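# Lift a staple stick out and set it down

## Task

Remove a single stick of staples from the staple box and place it on the table with its legs pointing down, far enough away that it is clear of both the box's tray and its sleeve.

## Robot and tools

Robot: two arms, left_arm and right_arm, each with a two-finger gripper and a wrist camera. Base positions in the scene frame: left_arm (+0.014, +0.378, 0) m, quat_wxyz (+1.000, 0, 0, -0.011); right_arm (+0.052, -0.359, 0) m, quat_wxyz (+1.000, 0, 0, +0.004). A two-camera stand is fixed behind the arms. Loose objects may occasionally get a small shove from outside.

Frames. Scene frame: origin at table-top height, halfway between the nominal bases; +z up, +x forward over the table, left_arm on the +y side (arm names do not match image sides). Fixed cameras and the table use the scene frame. Each arm reports its hand pose, velocities, targets and wrist camera pose in its own base frame. Motion offsets run along the axes of that arm's current Hand target. On the gripper, +z is the finger direction and the fingers separate along y; end_effector_position sits between the pads, roughly 1 cm behind the tips. Reported positions and orientations can be a few cm off, more when the arm reaches far.

execute_actions(actions, cameras). actions is a list of actions; each action is a list of up to 15 rows, one row per 1/30 s step, and a short action repeats its final row to fill 15 steps. Every row is one list of 14 numbers in [-1, 1] covering both arms: left_arm dx, dy, dz, rx, ry, rz, opening, then right_arm in that same order. The six pose numbers are an offset, not a pose: measured from the arm's Hand target as it was when the action began, in that target's axes, and every row counts from that same start (not from the row before). A new action or call starts from the updated Hand target, so sending the same offset again moves further. Scale: 1.0 = 0.6 m for dx, dy, dz and 180 degrees for rx, ry, rz, which form a single rotation vector. Opening is absolute: +1 fully open (0.094 m), -1 closed. All zeros in an arm's six pose numbers re-requests its Hand target; always resend the opening you want for each gripper, since 0 is a real command (half open). cameras: list of names, ["all"], [] for none; default is all only for an empty actions list. An empty actions list also returns the full state.

move(target, speed, blend, opening_speed, grip_force, blocking, cameras). target is one 14-number row (same layout, scale and offset meaning as above) or a list of up to 15 such rows; every row in the list is an offset from the same starting Hand targets. Paths are straight and do not avoid obstacles or the other arm; the whole move is capped at 10 s. speed: m/s, 0.002 to 2.9, default 0.25 (turning up to twice that in rad/s), one value or one per target. blend: metres of corner rounding per target; 0 stops at each. opening_speed: per second on the -1..+1 scale, at least 0.2; use it to close gently. grip_force: newtons per pad, 10 to 50, one value or one per arm; it persists; lower forces close slowly. blocking=false returns after about 0.5 s while the move continues. The result adds a move: line: done, off_target, moving, held, fault, plus limits (paced = pose clipped, held = steps withheld). done means within 10 mm and 2 degrees; neither done nor off_target tells you about contact.

wait(seconds 0 to 10): lets time pass holding commands; returns early if a running move ends. stop(): brakes a running move; fast moves need room to stop. zoom_image(camera, region): camera is cam_head_left, cam_head_right, cam_left_wrist or cam_right_wrist; region [x0, y0, x1, y1] pixels from the top-left, at most 504 by 504, from that camera's newest image. All images are 672x504. finished_scene(scene): ends the current scene by its number; irreversible, and nothing else should be called in that reply. The goal must hold with the robot not touching it.

Results: Hand target (last commanded pose after clipping; next offsets count from it), Tool commands, grip_measured (measured opening on the command scale; empty grippers read slightly wide, a hard grip reads up to about 0.064 narrower than the part), joint positions (last value per arm = opening in m), joint velocities (may be omitted when all are at noise level), joint torques (include the arm's own weight; items 1 to 3 wrap at ±28 N m), motor temperatures.

Motion behaviour: each step the commanded orientation is clipped to 40 degrees from the measured one. Grippers often rest a few cm short of the command because of friction and weight; a fresh action, even zeros, tries again, otherwise send the missing distance. Very small moves may not start. A blocked arm keeps pushing until commanded back past its gripper. Joint ranges (rad): waist -2.618 to 3.054, shoulder 0 to 3.142, elbow 0 to 3.142 (straight at 2.901), wrist pitch and wrist yaw -1.571 to 1.571, wrist roll -2.094 to 2.094.

Avoid: dropping the stick or releasing it while it moves; pushing it or anything else off the table; fast contact, slams or hard presses on the box or table; any contact or squeeze between the two arms, including one gripper closing on the other's fingers; strain on the wrist camera cables; paths passing near an arm's own base (go around it); fast moves with a nearly straight arm. Heat builds when holding loads, staying stretched or pressing toward unreachable poses: MOTOR HOT appears at 75 °C, at 90 °C that arm folds and stops for the rest of the scene, and at 100 °C it collapses.

Each tool is called after "Call:" as name(argument=value, ...) on one line, values as JSON.

## Session

Call:
execute_actions(actions=[])

Scene clock: 0.00 s.
left_arm: end_effector_position=(+0.3608, -0.0718, +0.1348) grip_measured=+1.000 end_effector_quat_wxyz=(+0.444, +0.144, +0.873, -0.140) | right_arm: end_effector_position=(+0.3645, +0.1961, +0.0950) grip_measured=+1.000 end_effector_quat_wxyz=(+0.374, -0.337, +0.860, +0.080)
Joint positions: left_arm=[-0.024 1.249 0.647 -0.048 0.363 0.122 0.094] | right_arm=[0.451 1.536 0.844 -0.099 -0.093 -0.257 0.094]
Joint velocities: within noise
Joint torques (N m): no reading
Motor temperatures (°C): left_arm=[25 30 41 36 25 26 29] | right_arm=[27 32 35 32 29 27 26]
Heat: left arm: 41 °C; right arm: 35 °C.
Hand target: left_arm +0.3606, -0.0724, +0.1377; +0.445, +0.145, +0.872, -0.142 | right_arm +0.3638, +0.1962, +0.0962; +0.373, -0.337, +0.861, +0.081
Tool commands: left_gripper/opening=+1.0 right_gripper/opening=+1.0

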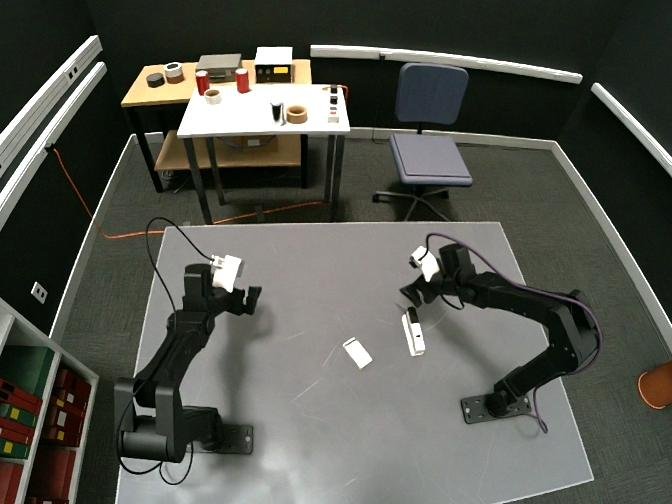

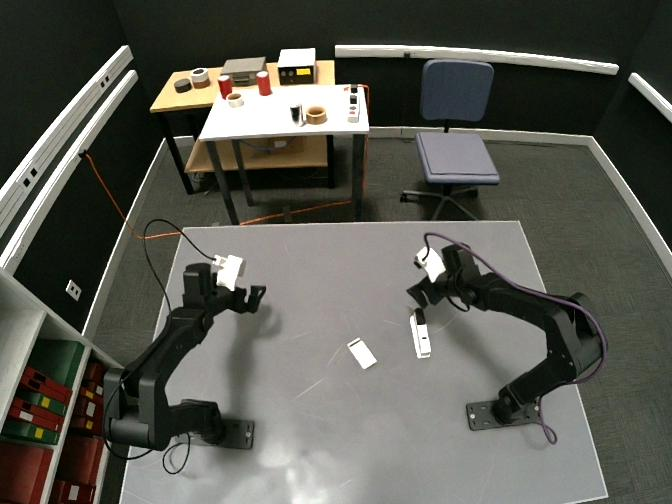

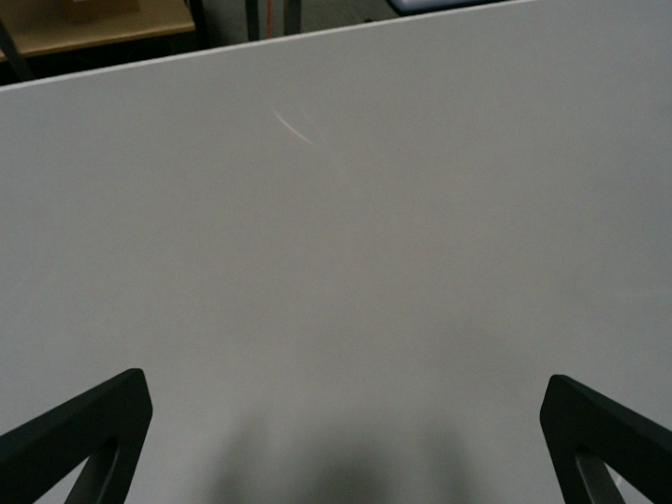

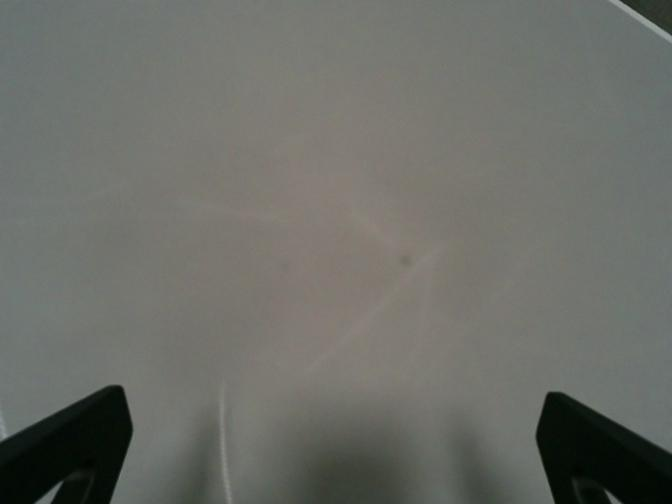

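Call:
zoom_image(camera="cam_head_left", region=[320, 280, 460, 385])

Call:
zoom_image(camera="cam_head_right", region=[320, 280, 460, 385])

Scaled by 3.600 from the camera's 672x504 image, which has a finer 960x720 frame.

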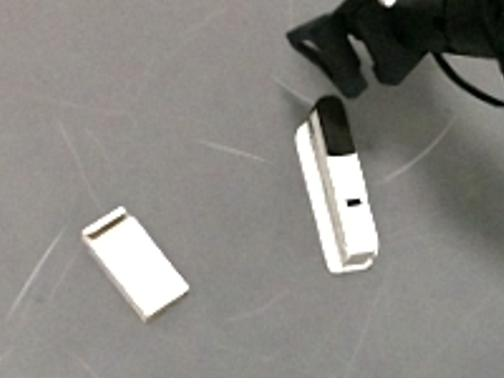

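Scaled by 3.600 from the camera's 672x504 image, which has a finer 960x720 frame.

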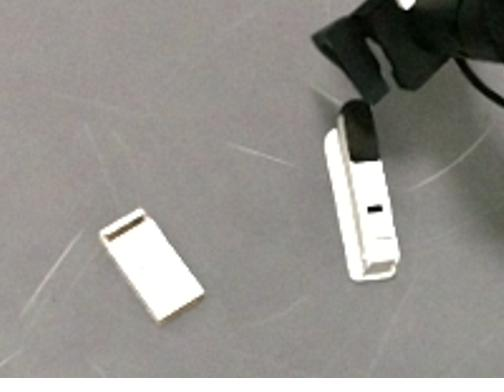

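Call:
move(target=[[0,0,0,0,0,0,1,-0.139,-0.023,-0.141,0,0,0,1],[0,0,0,0,0,0,1,-0.119,0.266,-0.359,-0.045,0.2456,-0.0115,1]], blend=[0.05,0], cameras=["all"])

Scene clock: 4.73 s.
left_arm: end_effector_position=(+0.3608, -0.0718, +0.1348) grip_measured=+1.000 end_effector_quat_wxyz=(+0.444, +0.144, +0.873, -0.140) | right_arm: end_effector_position=(+0.1750, +0.2761, +0.2756) grip_measured=+1.000 end_effector_quat_wxyz=(+0.138, -0.383, +0.909, +0.091)
Joint positions: left_arm=[-0.024 1.249 0.647 -0.048 0.363 0.122 0.094] | right_arm=[1.007 1.605 1.906 -1.539 0.008 0.208 0.094]
Joint torques (N m): left_arm=[0.13 -5.49 8.18 1.55 0.26 0.03] | right_arm=[-0.05 -7.39 5.82 0.95 -0.05 0.11]
Heat: left arm: 43 °C; right arm: 36 °C.
Hand target: left_arm +0.3606, -0.0724, +0.1377; +0.445, +0.145, +0.872, -0.142 | right_arm +0.1703, +0.2706, +0.2806; -0.001, -0.383, +0.924, +0.000
Off the commanded pose: left_arm 0.003 m, 0 deg | right_arm 0.009 m, 19 deg.
joint sent to its limit (right arm) — joint 4 (wrist pitch), lower limit. The joint targets are off in orientation, not in position.
move: off_target (right_arm)

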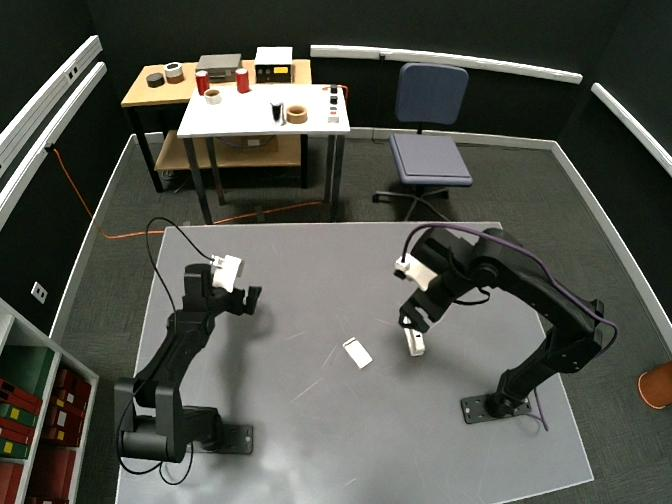

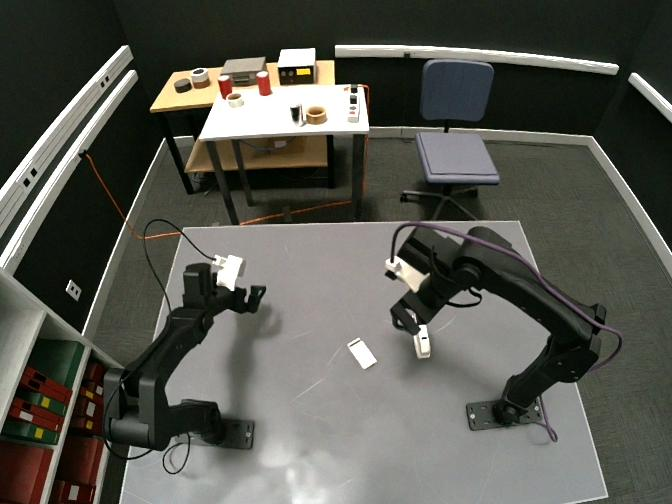

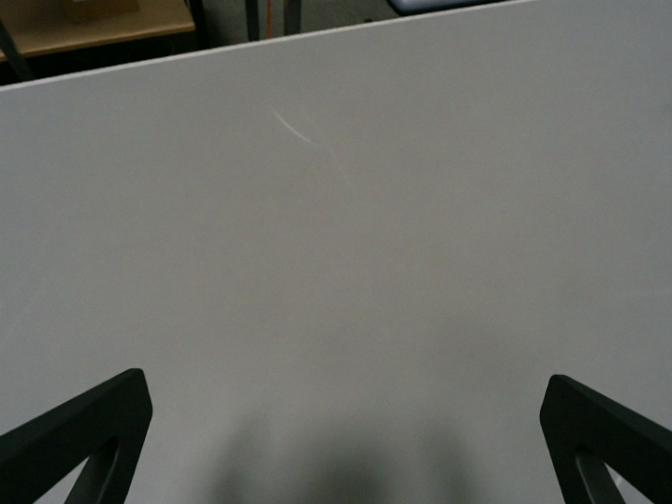

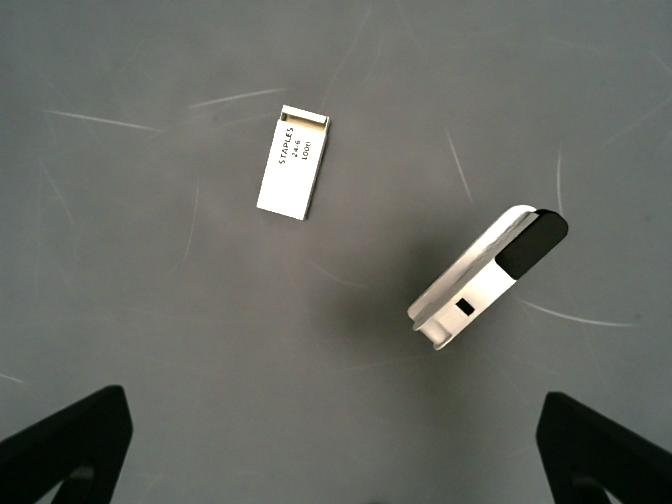

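Call:
zoom_image(camera="cam_right_wrist", region=[230, 80, 370, 240])

Scaled by 3.150 from the camera's 672x504 image, which has a finer 960x720 frame.

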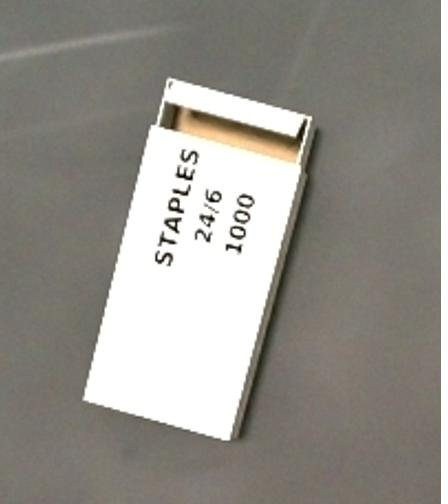

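Call:
move(target=[0,0,0,0,0,0,1,-0.059,0.059,0.167,0,0,0,1], cameras=["cam_head_left","cam_right_wrist"])

Scene clock: 7.40 s.
left_arm: end_effector_position=(+0.3608, -0.0718, +0.1348) grip_measured=+1.000 end_effector_quat_wxyz=(+0.444, +0.144, +0.873, -0.140) | right_arm: end_effector_position=(+0.1705, +0.3163, +0.1788) grip_measured=+1.000 end_effector_quat_wxyz=(+0.014, -0.386, +0.922, +0.009)
Joint positions: left_arm=[-0.024 1.249 0.647 -0.048 0.363 0.122 0.094] | right_arm=[1.076 1.906 1.911 -1.544 0.004 0.283 0.094]
Joint torques (N m): left_arm=[-0.13 -5.57 8.51 1.57 0.22 -0.01] | right_arm=[0.34 -7.54 8.85 0.31 -0.05 0.14]
Heat: left arm: 43 °C; right arm: 36 °C.
Hand target: left_arm +0.3606, -0.0724, +0.1377; +0.445, +0.145, +0.872, -0.142 | right_arm +0.1701, +0.3207, +0.1803; -0.001, -0.383, +0.924, +0.000
Off the commanded pose: left_arm 0.003 m, 0 deg | right_arm 0.005 m, 2 deg.
joint sent to its limit (right arm) — joint 4 (wrist pitch), lower limit. The joint targets still meet the commanded pose.
move: done
Images, in order (width x height): cam_head_left 672x504, cam_right_wrist 672x504.

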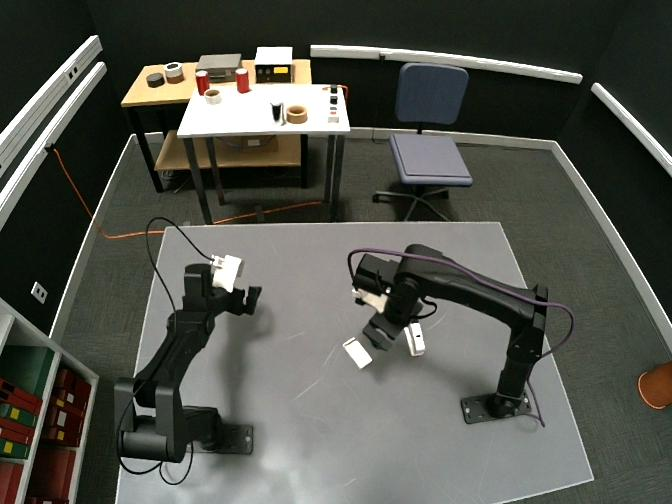

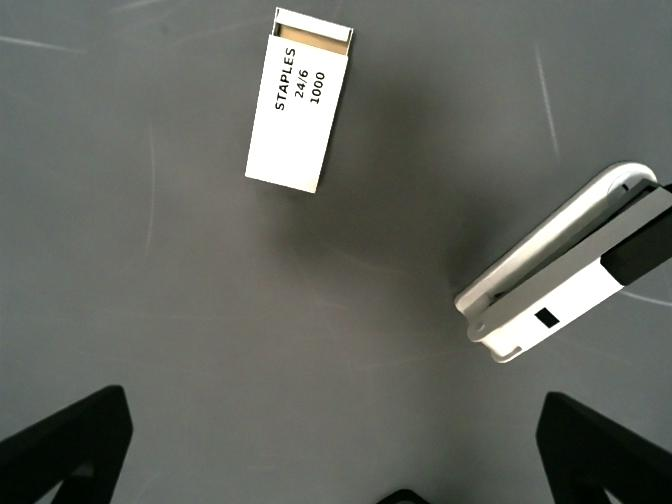

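Call:
move(target=[0,0,0,0,0,0,1,-0.042,0.035,0.15,0.0305,-0.2486,0.0737,1], cameras=["cam_head_left","cam_head_right","cam_right_wrist"])

Scene clock: 12.60 s.
left_arm: end_effector_position=(+0.3608, -0.0718, +0.1348) grip_measured=+1.000 end_effector_quat_wxyz=(+0.444, +0.144, +0.873, -0.140) | right_arm: end_effector_position=(+0.1733, +0.3594, +0.0904) grip_measured=+1.000 end_effector_quat_wxyz=(+0.363, -0.253, +0.891, +0.104)
Joint positions: left_arm=[-0.024 1.249 0.647 -0.048 0.363 0.122 0.094] | right_arm=[1.345 1.613 0.943 -0.298 0.518 0.627 0.094]
Joint torques (N m): left_arm=[-0.08 -5.49 8.43 1.54 0.17 0.01] | right_arm=[0.34 -8.08 4.77 1.69 0.4 0.11]
Heat: left arm: 44 °C; right arm: 36 °C.
Hand target: left_arm +0.3606, -0.0724, +0.1377; +0.445, +0.145, +0.872, -0.142 | right_arm +0.1729, +0.3534, +0.0904; +0.368, -0.247, +0.891, +0.103
Off the commanded pose: left_arm 0.003 m, 0 deg | right_arm 0.006 m, 1 deg.
move: done
Images, in order (width x height): cam_head_left 672x504, cam_head_right 672x504, cam_right_wrist 672x504.

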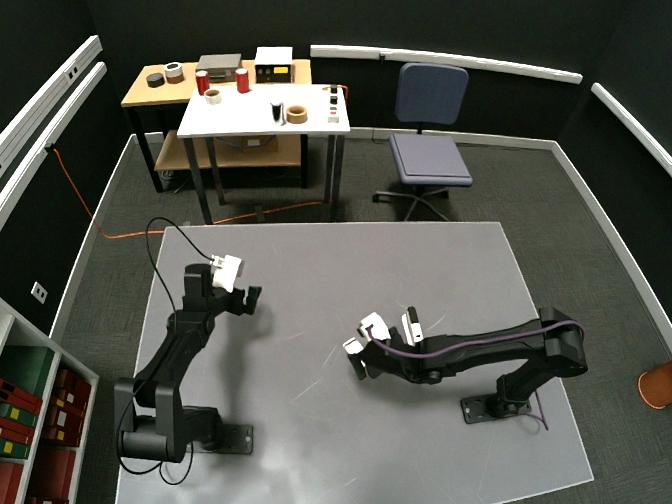

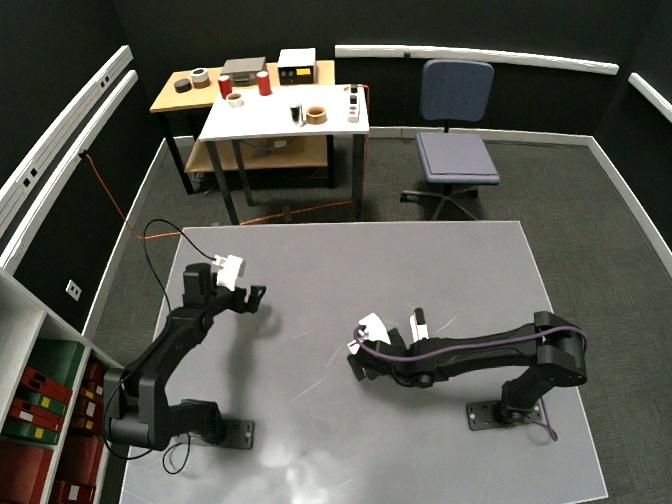

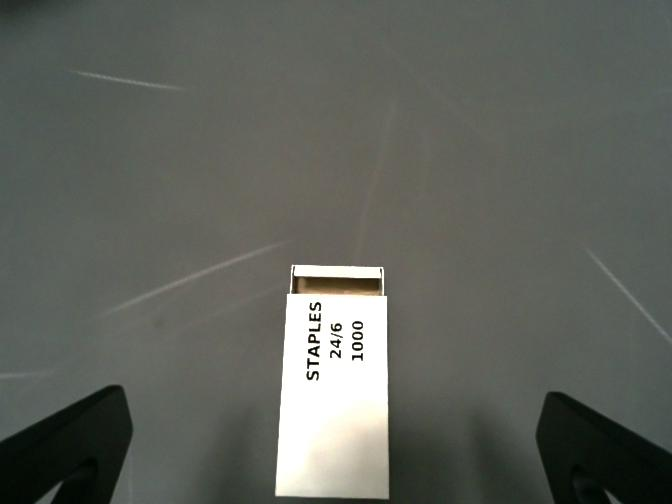

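Call:
zoom_image(camera="cam_right_wrist", region=[260, 250, 420, 400])

Scaled by 3.150 from the camera's 672x504 image, which has a finer 960x720 frame.

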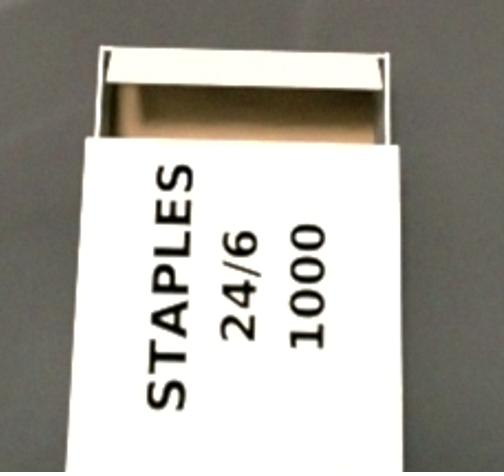

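Call:
move(target=[-0.0103,-0.355,0.1127,-0.1806,0.2634,-0.266,1,0,0,0,0,0,0,1], cameras=["cam_head_left","cam_left_wrist"])

Scene clock: 17.77 s.
left_arm: end_effector_position=(+0.3337, -0.2919, +0.1382) grip_measured=+1.000 end_effector_quat_wxyz=(+0.016, -0.282, +0.959, -0.016) | right_arm: end_effector_position=(+0.1733, +0.3594, +0.0905) grip_measured=+1.000 end_effector_quat_wxyz=(+0.363, -0.253, +0.891, +0.104)
Joint positions: left_arm=[-0.725 2.267 2.297 -1.557 -0.009 -1.297 0.094] | right_arm=[1.345 1.613 0.943 -0.298 0.519 0.627 0.094]
Joint torques (N m): left_arm=[0.12 -11.54 9.11 0.03 0.09 -0.08] | right_arm=[0.35 -8.06 4.77 1.69 0.41 0.12]
Heat: left arm: 44 °C; right arm: 36 °C.
Hand target: left_arm +0.3329, -0.2941, +0.1297; +0.001, -0.287, +0.958, +0.001 | right_arm +0.1729, +0.3534, +0.0904; +0.368, -0.247, +0.891, +0.102
Off the commanded pose: left_arm 0.009 m, 3 deg | right_arm 0.006 m, 1 deg.
joint sent to its limit (left arm) — joint 4 (wrist pitch), lower limit. The joint targets still meet the commanded pose.
move: off_target (left_arm)
Images, in order (width x height): cam_head_left 672x504, cam_left_wrist 672x504.

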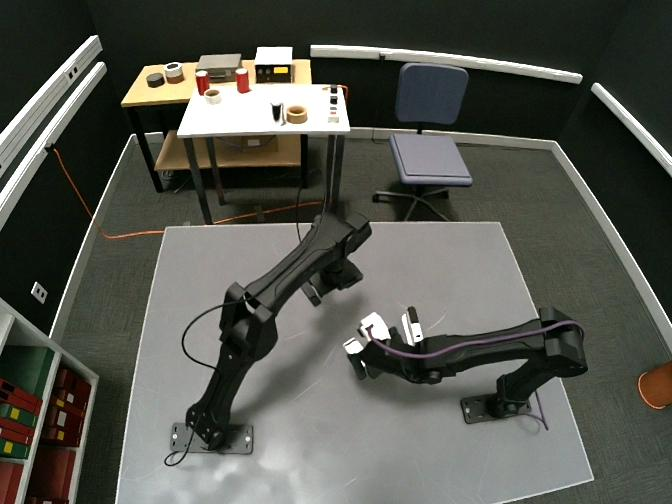

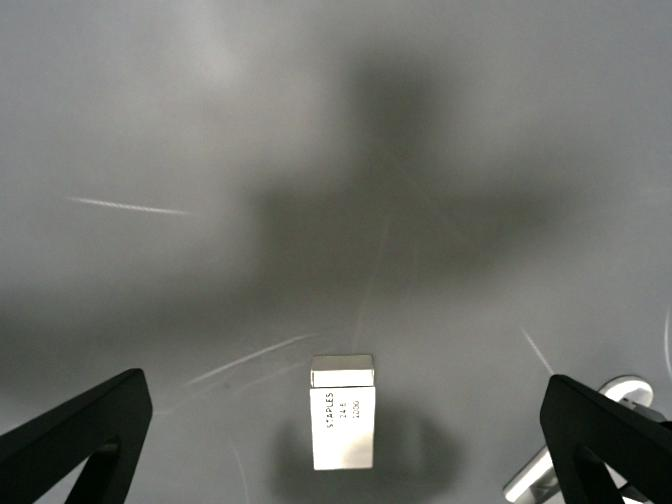

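Call:
zoom_image(camera="cam_left_wrist", region=[280, 330, 410, 490])

Scaled by 3.150 from the camera's 672x504 image, which has a finer 960x720 frame.

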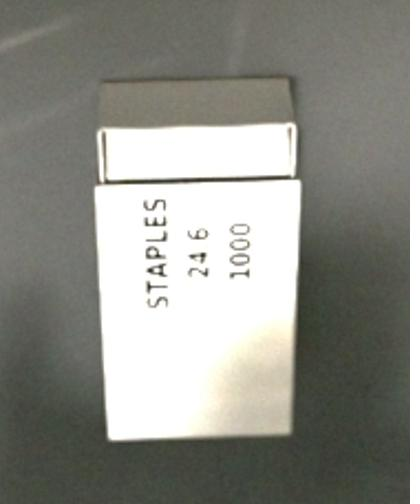

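Call:
zoom_image(camera="cam_head_left", region=[220, 200, 460, 390])

Scaled by 2.100 from the camera's 672x504 image, which has a finer 960x720 frame.

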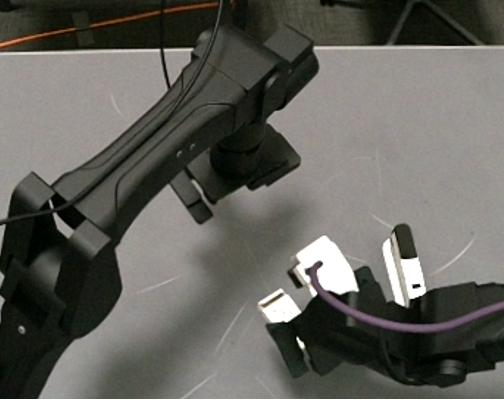

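Call:
move(target=[0,0,0,0,0,0,1,0.0554,0,0.039,0,-0.0556,0,1], cameras=["cam_head_left","cam_right_wrist"])

Scene clock: 21.83 s.
left_arm: end_effector_position=(+0.3336, -0.2918, +0.1382) grip_measured=+1.000 end_effector_quat_wxyz=(+0.015, -0.282, +0.959, -0.016) | right_arm: end_effector_position=(+0.1675, +0.3582, +0.0639) grip_measured=+1.000 end_effector_quat_wxyz=(+0.445, -0.227, +0.854, +0.145)
Joint positions: left_arm=[-0.725 2.267 2.297 -1.557 -0.009 -1.297 0.094] | right_arm=[1.416 1.653 0.692 0.166 0.665 0.615 0.094]
Joint torques (N m): left_arm=[-0.24 -11.58 9.22 0.05 0.03 -0.09] | right_arm=[0.35 -4.81 4.1 1.9 0.43 -0.11]
Heat: left arm: 44 °C; right arm: 36 °C.
Hand target: left_arm +0.3329, -0.2941, +0.1297; +0.001, -0.287, +0.958, +0.001 | right_arm +0.1669, +0.3499, +0.0504; +0.444, -0.237, +0.855, +0.124
Off the commanded pose: left_arm 0.009 m, 3 deg | right_arm 0.016 m, 3 deg.
joint sent to its limit (left arm) — joint 4 (wrist pitch), lower limit. The joint targets still meet the commanded pose.
move: off_target (left_arm, right_arm)
Images, in order (width x height): cam_head_left 672x504, cam_right_wrist 672x504.

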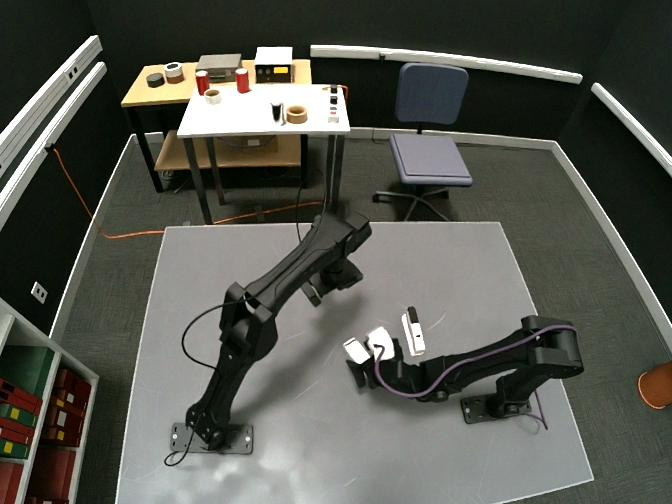

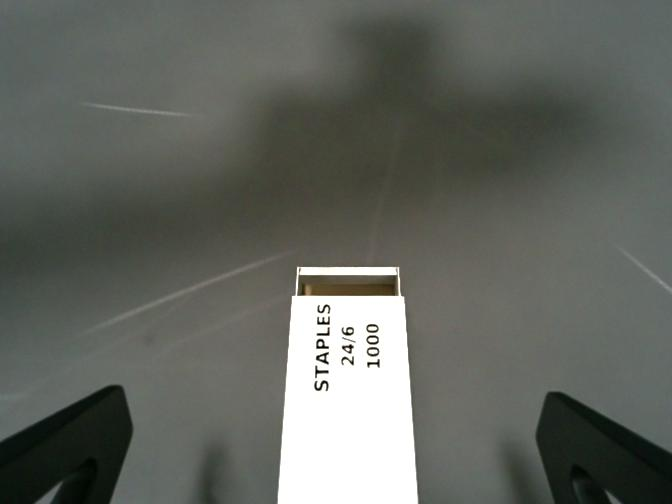

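Call:
move(target=[0,0,0,0,0,0,1,0.0383,-0.005,0.0267,0,0,0,1], speed=0.1, cameras=["cam_right_wrist"])

Scene clock: 23.47 s.
left_arm: end_effector_position=(+0.3336, -0.2918, +0.1382) grip_measured=+1.000 end_effector_quat_wxyz=(+0.015, -0.282, +0.959, -0.016) | right_arm: end_effector_position=(+0.1672, +0.3559, +0.0345) grip_measured=+1.000 end_effector_quat_wxyz=(+0.446, -0.230, +0.853, +0.143)
Joint positions: left_arm=[-0.725 2.267 2.297 -1.557 -0.009 -1.297 0.094] | right_arm=[1.416 1.746 0.637 0.314 0.666 0.609 0.094]
Joint torques (N m): left_arm=[-0.17 -11.77 9.13 0.06 0.04 -0.06] | right_arm=[-0.24 -4.98 3.85 1.92 0.39 -0.11]
Heat: left arm: 44 °C; right arm: 36 °C.
Hand target: left_arm +0.3329, -0.2941, +0.1297; +0.001, -0.287, +0.958, +0.001 | right_arm +0.1683, +0.3473, +0.0224; +0.444, -0.237, +0.855, +0.124
Off the commanded pose: left_arm 0.009 m, 3 deg | right_arm 0.015 m, 2 deg.
joint sent to its limit (left arm) — joint 4 (wrist pitch), lower limit. The joint targets still meet the commanded pose.
move: off_target (left_arm, right_arm)
Images, in order (width x height): cam_right_wrist 672x504.

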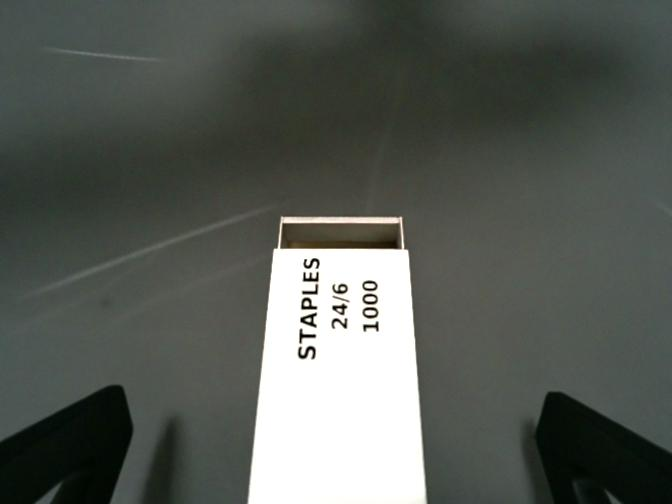

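Call:
move(target=[0,0,0,0,0,0,1,0.019,0,0.0134,0,0,0,1], speed=0.08, cameras=["cam_right_wrist"])

Scene clock: 24.70 s.
left_arm: end_effector_position=(+0.3336, -0.2918, +0.1382) grip_measured=+1.000 end_effector_quat_wxyz=(+0.015, -0.282, +0.959, -0.016) | right_arm: end_effector_position=(+0.1674, +0.3564, +0.0213) grip_measured=+1.000 end_effector_quat_wxyz=(+0.447, -0.229, +0.853, +0.144)
Joint positions: left_arm=[-0.725 2.267 2.297 -1.557 -0.009 -1.297 0.094] | right_arm=[1.416 1.8 0.622 0.385 0.667 0.609 0.094]
Joint torques (N m): left_arm=[-0.23 -11.78 9.17 0.01 0.04 -0.11] | right_arm=[-0.25 -5 3.54 1.93 0.36 -0.1]
Heat: left arm: 44 °C; right arm: 36 °C.
Hand target: left_arm +0.3329, -0.2941, +0.1297; +0.001, -0.287, +0.958, +0.001 | right_arm +0.1683, +0.3473, +0.0084; +0.444, -0.237, +0.855, +0.124
Off the commanded pose: left_arm 0.009 m, 3 deg | right_arm 0.016 m, 2 deg.
joint sent to its limit (left arm) — joint 4 (wrist pitch), lower limit. The joint targets still meet the commanded pose.
move: off_target (left_arm, right_arm)
Images, in order (width x height): cam_right_wrist 672x504.

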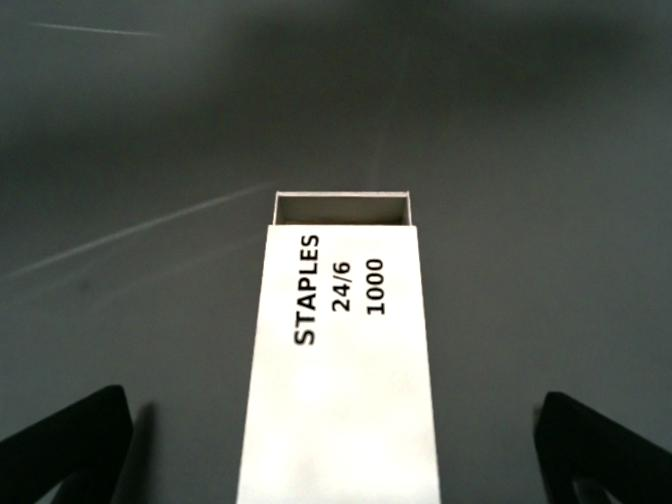

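Call:
move(target=[0,0,0,0,0,0,1,0.0075,0,0.0053,0,0,0,1], speed=0.06, cameras=["cam_right_wrist"])

Scene clock: 25.77 s.
left_arm: end_effector_position=(+0.3336, -0.2918, +0.1382) grip_measured=+1.000 end_effector_quat_wxyz=(+0.015, -0.282, +0.959, -0.016) | right_arm: end_effector_position=(+0.1687, +0.3588, +0.0200) grip_measured=+1.000 end_effector_quat_wxyz=(+0.452, -0.226, +0.851, +0.147)
Joint positions: left_arm=[-0.725 2.267 2.297 -1.557 -0.009 -1.297 0.094] | right_arm=[1.416 1.819 0.622 0.418 0.673 0.606 0.094]
Joint torques (N m): left_arm=[-0.23 -11.56 9.16 0.01 0.12 -0.16] | right_arm=[-0.25 -4.81 2.96 1.89 0.31 -0.07]
Heat: left arm: 44 °C; right arm: 36 °C.
Hand target: left_arm +0.3329, -0.2941, +0.1297; +0.001, -0.287, +0.958, +0.001 | right_arm +0.1684, +0.3473, +0.0029; +0.444, -0.237, +0.855, +0.124
Off the commanded pose: left_arm 0.009 m, 3 deg | right_arm 0.021 m, 3 deg.
joint sent to its limit (left arm) — joint 4 (wrist pitch), lower limit. The joint targets still meet the commanded pose.
move: off_target (left_arm, right_arm)
Images, in order (width x height): cam_right_wrist 672x504.

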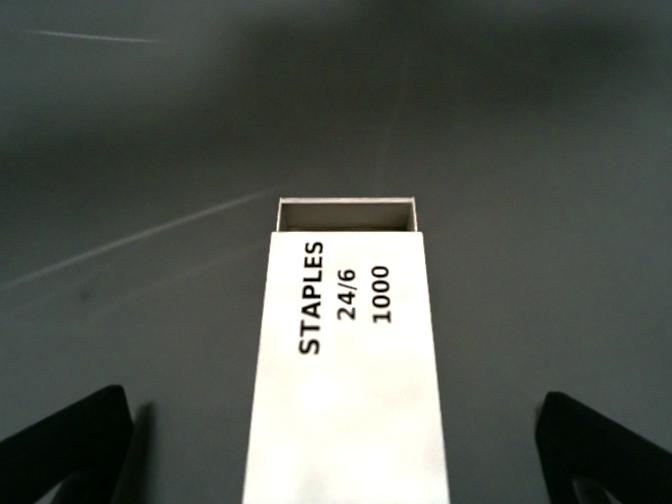

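Call:
move(target=[0,0,0,0,0,0,1,-0.0065,-0.002,-0.0046,0,0,0,-0.1], speed=0.06, grip_force=15, opening_speed=0.8, cameras=["cam_right_wrist"])

Scene clock: 31.80 s.
left_arm: end_effector_position=(+0.3336, -0.2918, +0.1382) grip_measured=+1.000 end_effector_quat_wxyz=(+0.015, -0.282, +0.959, -0.016) | right_arm: end_effector_position=(+0.1686, +0.3588, +0.0199) grip_measured=-0.098 end_effector_quat_wxyz=(+0.451, -0.227, +0.851, +0.147)
Joint positions: left_arm=[-0.725 2.267 2.297 -1.557 -0.009 -1.297 0.094] | right_arm=[1.416 1.819 0.622 0.418 0.672 0.605 0.042]
Joint torques (N m): left_arm=[-0.21 -11.79 9.28 0.05 0.09 -0.11] | right_arm=[-0.54 -6.3 3.04 1.65 0.29 -0.11]
Heat: left arm: 45 °C; right arm: 35 °C.
Hand target: left_arm +0.3329, -0.2941, +0.1297; +0.001, -0.287, +0.958, +0.001 | right_arm +0.1689, +0.3462, +0.0076; +0.444, -0.237, +0.855, +0.124
Off the commanded pose: left_arm 0.009 m, 3 deg | right_arm 0.018 m, 3 deg.
joint sent to its limit (left arm) — joint 4 (wrist pitch), lower limit. The joint targets still meet the commanded pose.
grip_force (N): 15, 15
move: off_target (left_arm, right_arm)
Images, in order (width x height): cam_right_wrist 672x504.

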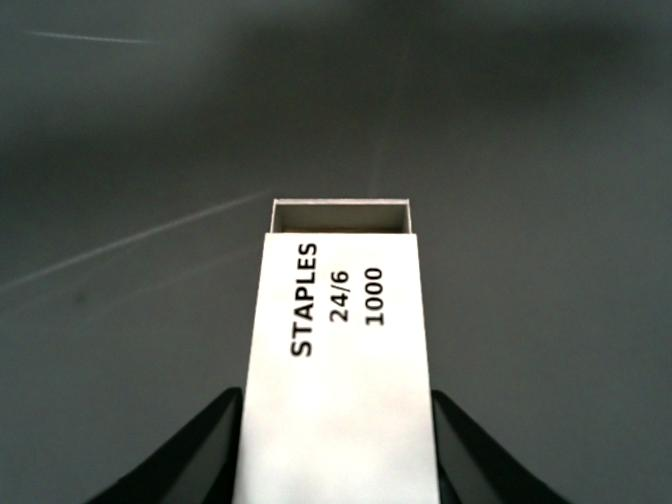

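Call:
move(target=[0,0,0,0,0,0,1,0,0,0,0,0,0,-0.2], opening_speed=0.3, cameras=["cam_right_wrist","cam_left_wrist"])

Scene clock: 32.53 s.
left_arm: end_effector_position=(+0.3336, -0.2918, +0.1382) grip_measured=+1.000 end_effector_quat_wxyz=(+0.015, -0.282, +0.959, -0.016) | right_arm: end_effector_position=(+0.1686, +0.3588, +0.0199) grip_measured=-0.170 end_effector_quat_wxyz=(+0.451, -0.227, +0.851, +0.147)
Joint positions: left_arm=[-0.725 2.267 2.297 -1.557 -0.009 -1.297 0.094] | right_arm=[1.416 1.819 0.622 0.418 0.672 0.605 0.039]
Joint torques (N m): left_arm=[-0.14 -11.67 9.03 0.02 0.1 -0.1] | right_arm=[-0.53 -6.28 3.06 1.66 0.3 -0.1]
Heat: left arm: 45 °C; right arm: 35 °C.
Hand target: left_arm +0.3329, -0.2941, +0.1297; +0.001, -0.287, +0.958, +0.001 | right_arm +0.1689, +0.3462, +0.0076; +0.444, -0.237, +0.855, +0.124
Off the commanded pose: left_arm 0.009 m, 3 deg | right_arm 0.018 m, 3 deg.
joint sent to its limit (left arm) — joint 4 (wrist pitch), lower limit. The joint targets still meet the commanded pose.
grip_force (N): 15, 15
move: off_target (left_arm, right_arm)
Images, in order (width x height): cam_left_wrist 672x504, cam_right_wrist 672x504.

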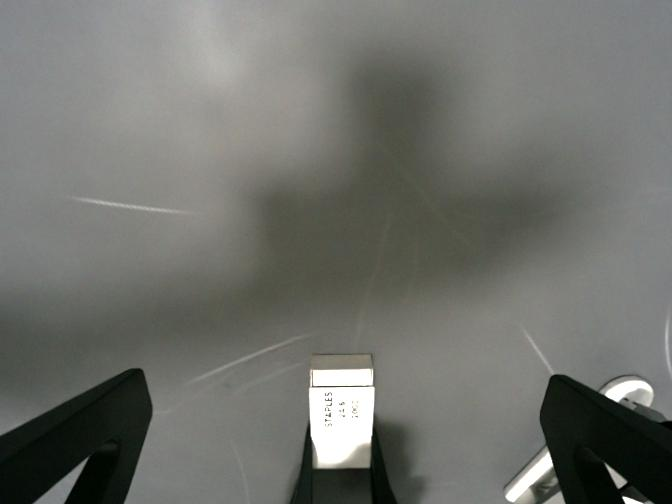

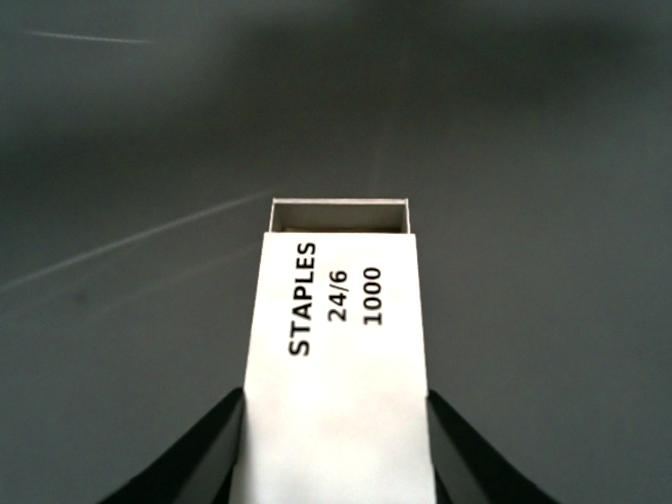

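Call:
move(target=[0.12,-0.0087,0.1245,0,0,0,1,0,0,0,0,0,0,-0.2], cameras=["cam_head_left","cam_head_right","cam_left_wrist","cam_right_wrist"])

Scene clock: 34.23 s.
left_arm: end_effector_position=(+0.2745, -0.3404, +0.0509) grip_measured=+1.000 end_effector_quat_wxyz=(-0.003, -0.279, +0.960, +0.006) | right_arm: end_effector_position=(+0.1686, +0.3588, +0.0199) grip_measured=-0.171 end_effector_quat_wxyz=(+0.451, -0.227, +0.851, +0.147)
Joint positions: left_arm=[-0.894 2.267 1.948 -1.265 0.002 -1.459 0.094] | right_arm=[1.416 1.819 0.622 0.418 0.672 0.605 0.039]
Joint torques (N m): left_arm=[0.35 -17.2 5.53 0.29 0.02 -0.02] | right_arm=[-0.53 -6.3 3.06 1.65 0.3 -0.1]
Heat: left arm: 44 °C; right arm: 35 °C.
Hand target: left_arm +0.2758, -0.3378, +0.0547; +0.001, -0.287, +0.958, +0.001 | right_arm +0.1689, +0.3462, +0.0076; +0.444, -0.237, +0.855, +0.124
Off the commanded pose: left_arm 0.005 m, 1 deg | right_arm 0.018 m, 3 deg.
grip_force (N): 15, 15
move: off_target (right_arm)

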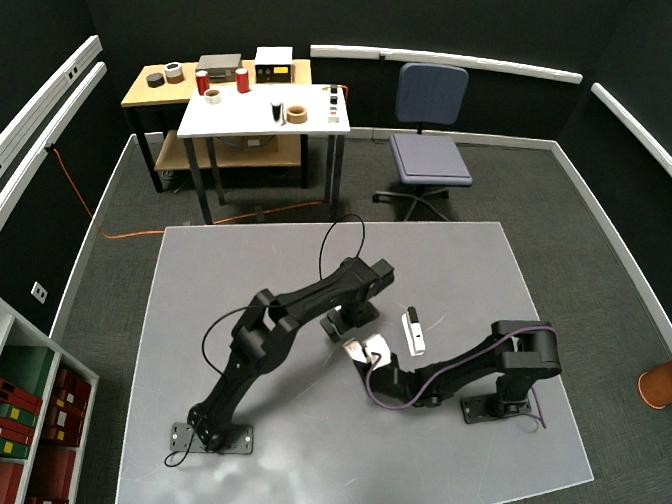

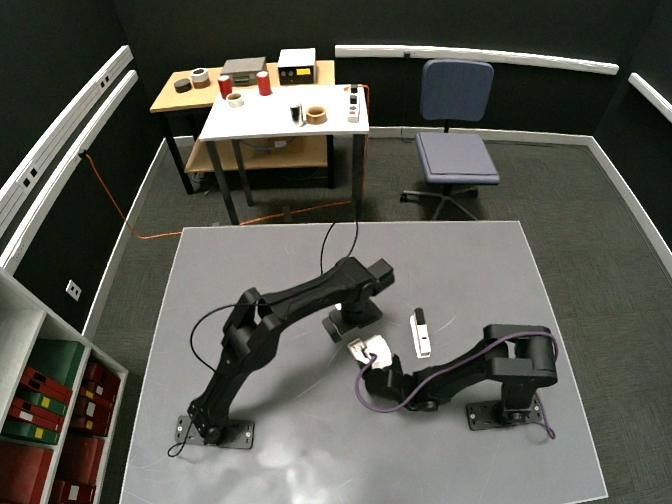

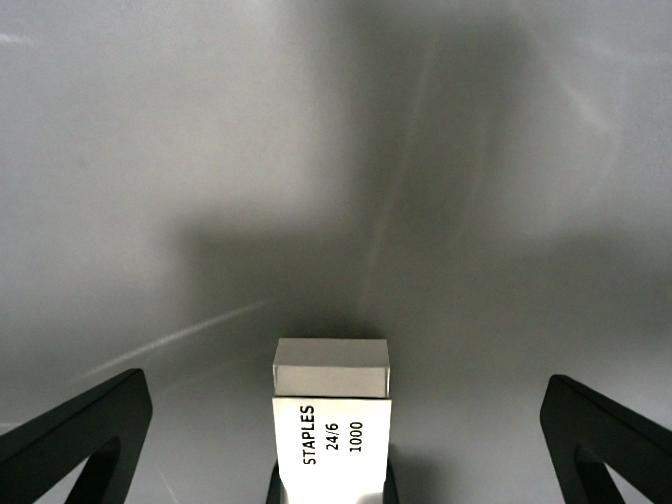

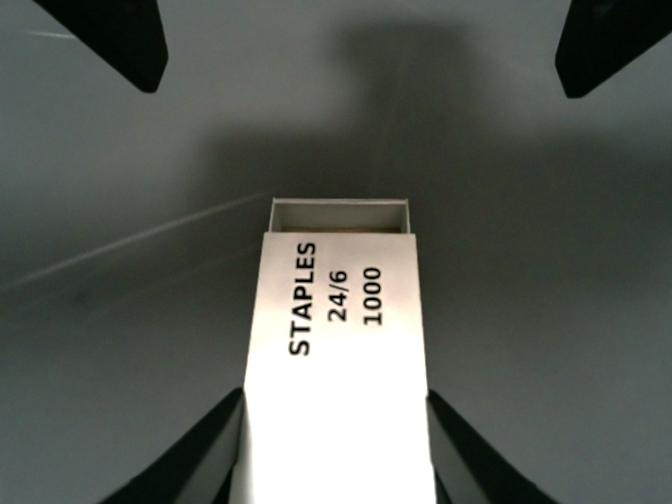

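Call:
move(target=[0.0375,0.0067,0.0317,0,0,0,1,0,0,0,0,0,0,-0.2], speed=0.1, cameras=["cam_head_right","cam_left_wrist","cam_right_wrist"])

Scene clock: 36.07 s.
left_arm: end_effector_position=(+0.2540, -0.3470, +0.0256) grip_measured=+1.000 end_effector_quat_wxyz=(-0.006, -0.281, +0.960, +0.013) | right_arm: end_effector_position=(+0.1686, +0.3588, +0.0199) grip_measured=-0.171 end_effector_quat_wxyz=(+0.451, -0.227, +0.851, +0.147)
Joint positions: left_arm=[-0.94 2.267 1.847 -1.179 0.002 -1.51 0.094] | right_arm=[1.416 1.819 0.622 0.418 0.672 0.605 0.039]
Joint torques (N m): left_arm=[0.14 -18.51 5.24 0.13 -0.03 -0.22] | right_arm=[-0.53 -6.28 3.07 1.65 0.3 -0.1]
Heat: left arm: 44 °C; right arm: 35 °C.
Hand target: left_arm +0.2548, -0.3467, +0.0356; +0.001, -0.287, +0.958, +0.001 | right_arm +0.1689, +0.3462, +0.0076; +0.444, -0.237, +0.855, +0.124
Off the commanded pose: left_arm 0.010 m, 2 deg | right_arm 0.018 m, 3 deg.
grip_force (N): 15, 15
move: off_target (right_arm)
Images, in order (width x height): cam_head_right 672x504, cam_left_wrist 672x504, cam_right_wrist 672x504.

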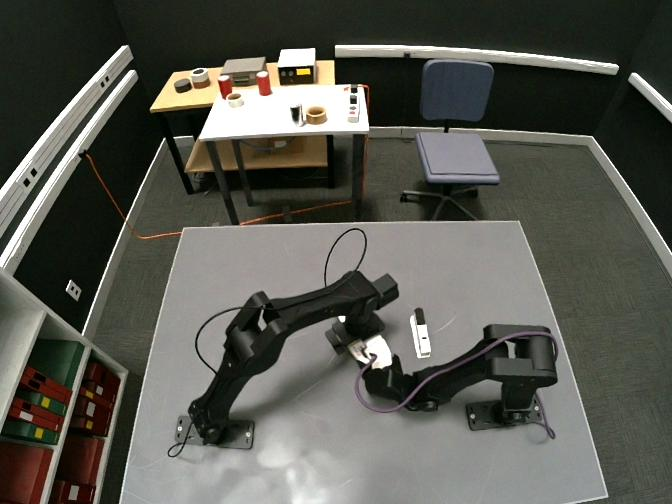

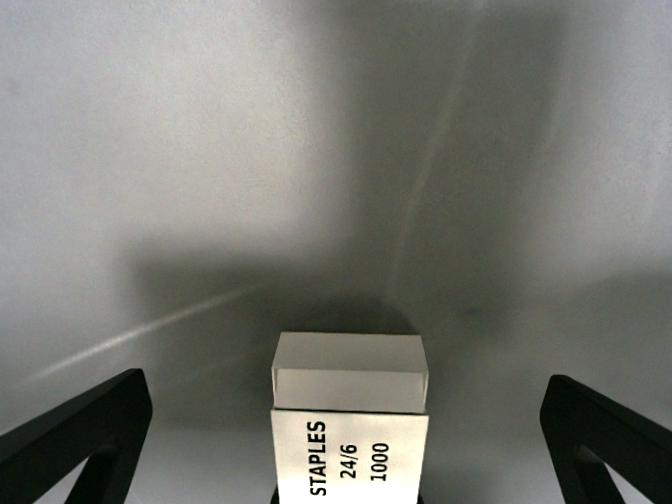

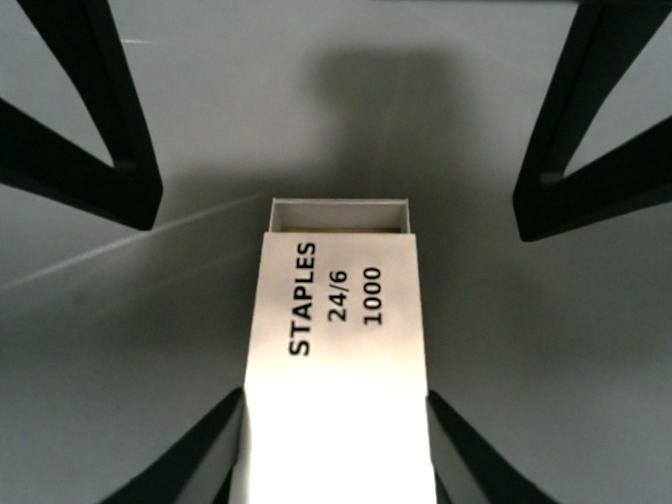

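Call:
move(target=[-0.0067,0.001,0.015,0,0,0,1,0,0,0,0,0,0,-0.2], speed=0.06, cameras=["cam_left_wrist","cam_right_wrist"])

Scene clock: 37.47 s.
left_arm: end_effector_position=(+0.2552, -0.3462, +0.0187) grip_measured=+1.000 end_effector_quat_wxyz=(-0.005, -0.283, +0.959, +0.011) | right_arm: end_effector_position=(+0.1686, +0.3588, +0.0199) grip_measured=-0.171 end_effector_quat_wxyz=(+0.451, -0.227, +0.851, +0.147)
Joint positions: left_arm=[-0.937 2.267 1.819 -1.146 0.002 -1.51 0.094] | right_arm=[1.416 1.819 0.622 0.418 0.672 0.605 0.039]
Joint torques (N m): left_arm=[0.42 -17.92 5.41 0.26 -0.02 0] | right_arm=[-0.53 -6.28 3.06 1.66 0.29 -0.11]
Heat: left arm: 44 °C; right arm: 35 °C.
Hand target: left_arm +0.2579, -0.3440, +0.0266; +0.001, -0.287, +0.958, +0.001 | right_arm +0.1689, +0.3462, +0.0076; +0.444, -0.237, +0.855, +0.124
Off the commanded pose: left_arm 0.009 m, 1 deg | right_arm 0.018 m, 3 deg.
grip_force (N): 15, 15
move: off_target (right_arm)
Images, in order (width x height): cam_left_wrist 672x504, cam_right_wrist 672x504.

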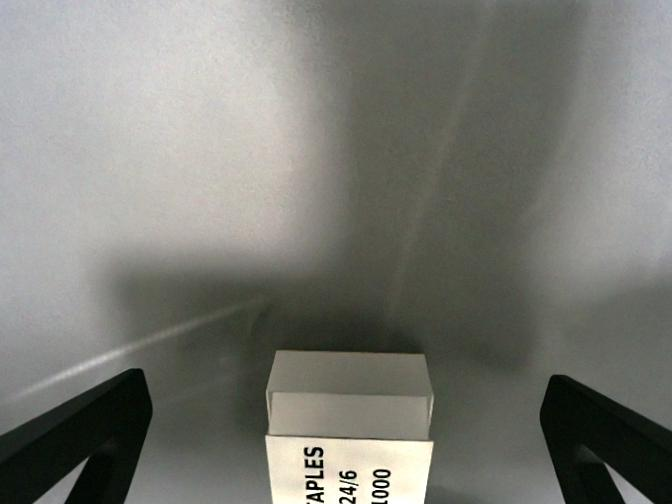

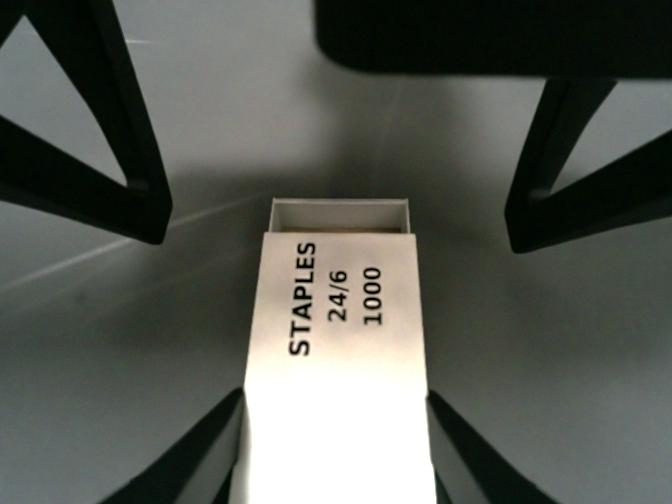

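Call:
move(target=[-0.011,0.001,0.006,0,0,0,1,0,0,0,0,0,0,-0.2], speed=0.06, cameras=["cam_left_wrist","cam_right_wrist"])

Scene clock: 38.57 s.
left_arm: end_effector_position=(+0.2612, -0.3418, +0.0162) grip_measured=+1.000 end_effector_quat_wxyz=(-0.005, -0.289, +0.957, +0.009) | right_arm: end_effector_position=(+0.1686, +0.3588, +0.0199) grip_measured=-0.171 end_effector_quat_wxyz=(+0.451, -0.227, +0.851, +0.147)
Joint positions: left_arm=[-0.92 2.267 1.809 -1.133 0.002 -1.507 0.094] | right_arm=[1.416 1.819 0.622 0.418 0.672 0.605 0.039]
Joint torques (N m): left_arm=[0.8 -17.83 5.45 0.24 -0.04 0.11] | right_arm=[-0.53 -6.27 3.06 1.65 0.29 -0.11]
Heat: left arm: 44 °C; right arm: 35 °C.
Hand target: left_arm +0.2631, -0.3399, +0.0230; +0.001, -0.287, +0.958, +0.001 | right_arm +0.1689, +0.3462, +0.0076; +0.444, -0.237, +0.855, +0.124
Off the commanded pose: left_arm 0.007 m, 1 deg | right_arm 0.018 m, 3 deg.
grip_force (N): 15, 15
move: off_target (right_arm)
Images, in order (width x height): cam_left_wrist 672x504, cam_right_wrist 672x504.

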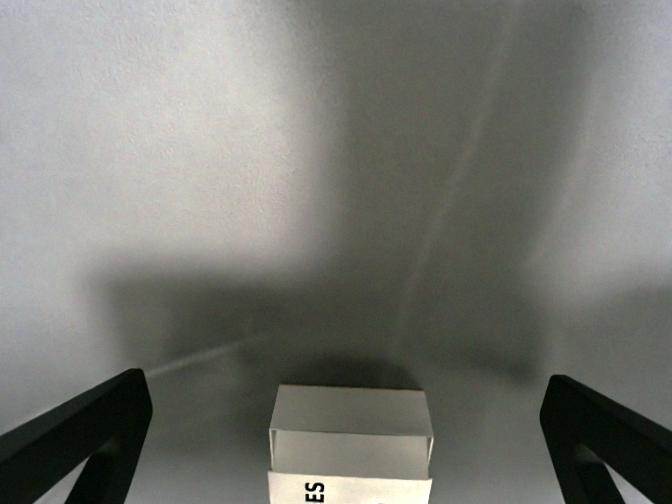

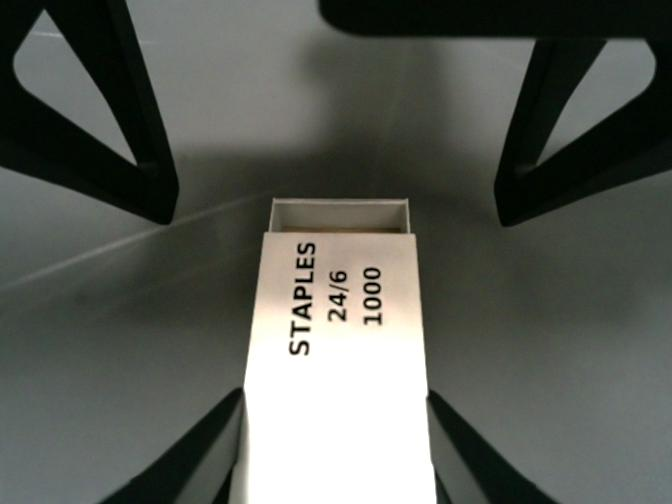

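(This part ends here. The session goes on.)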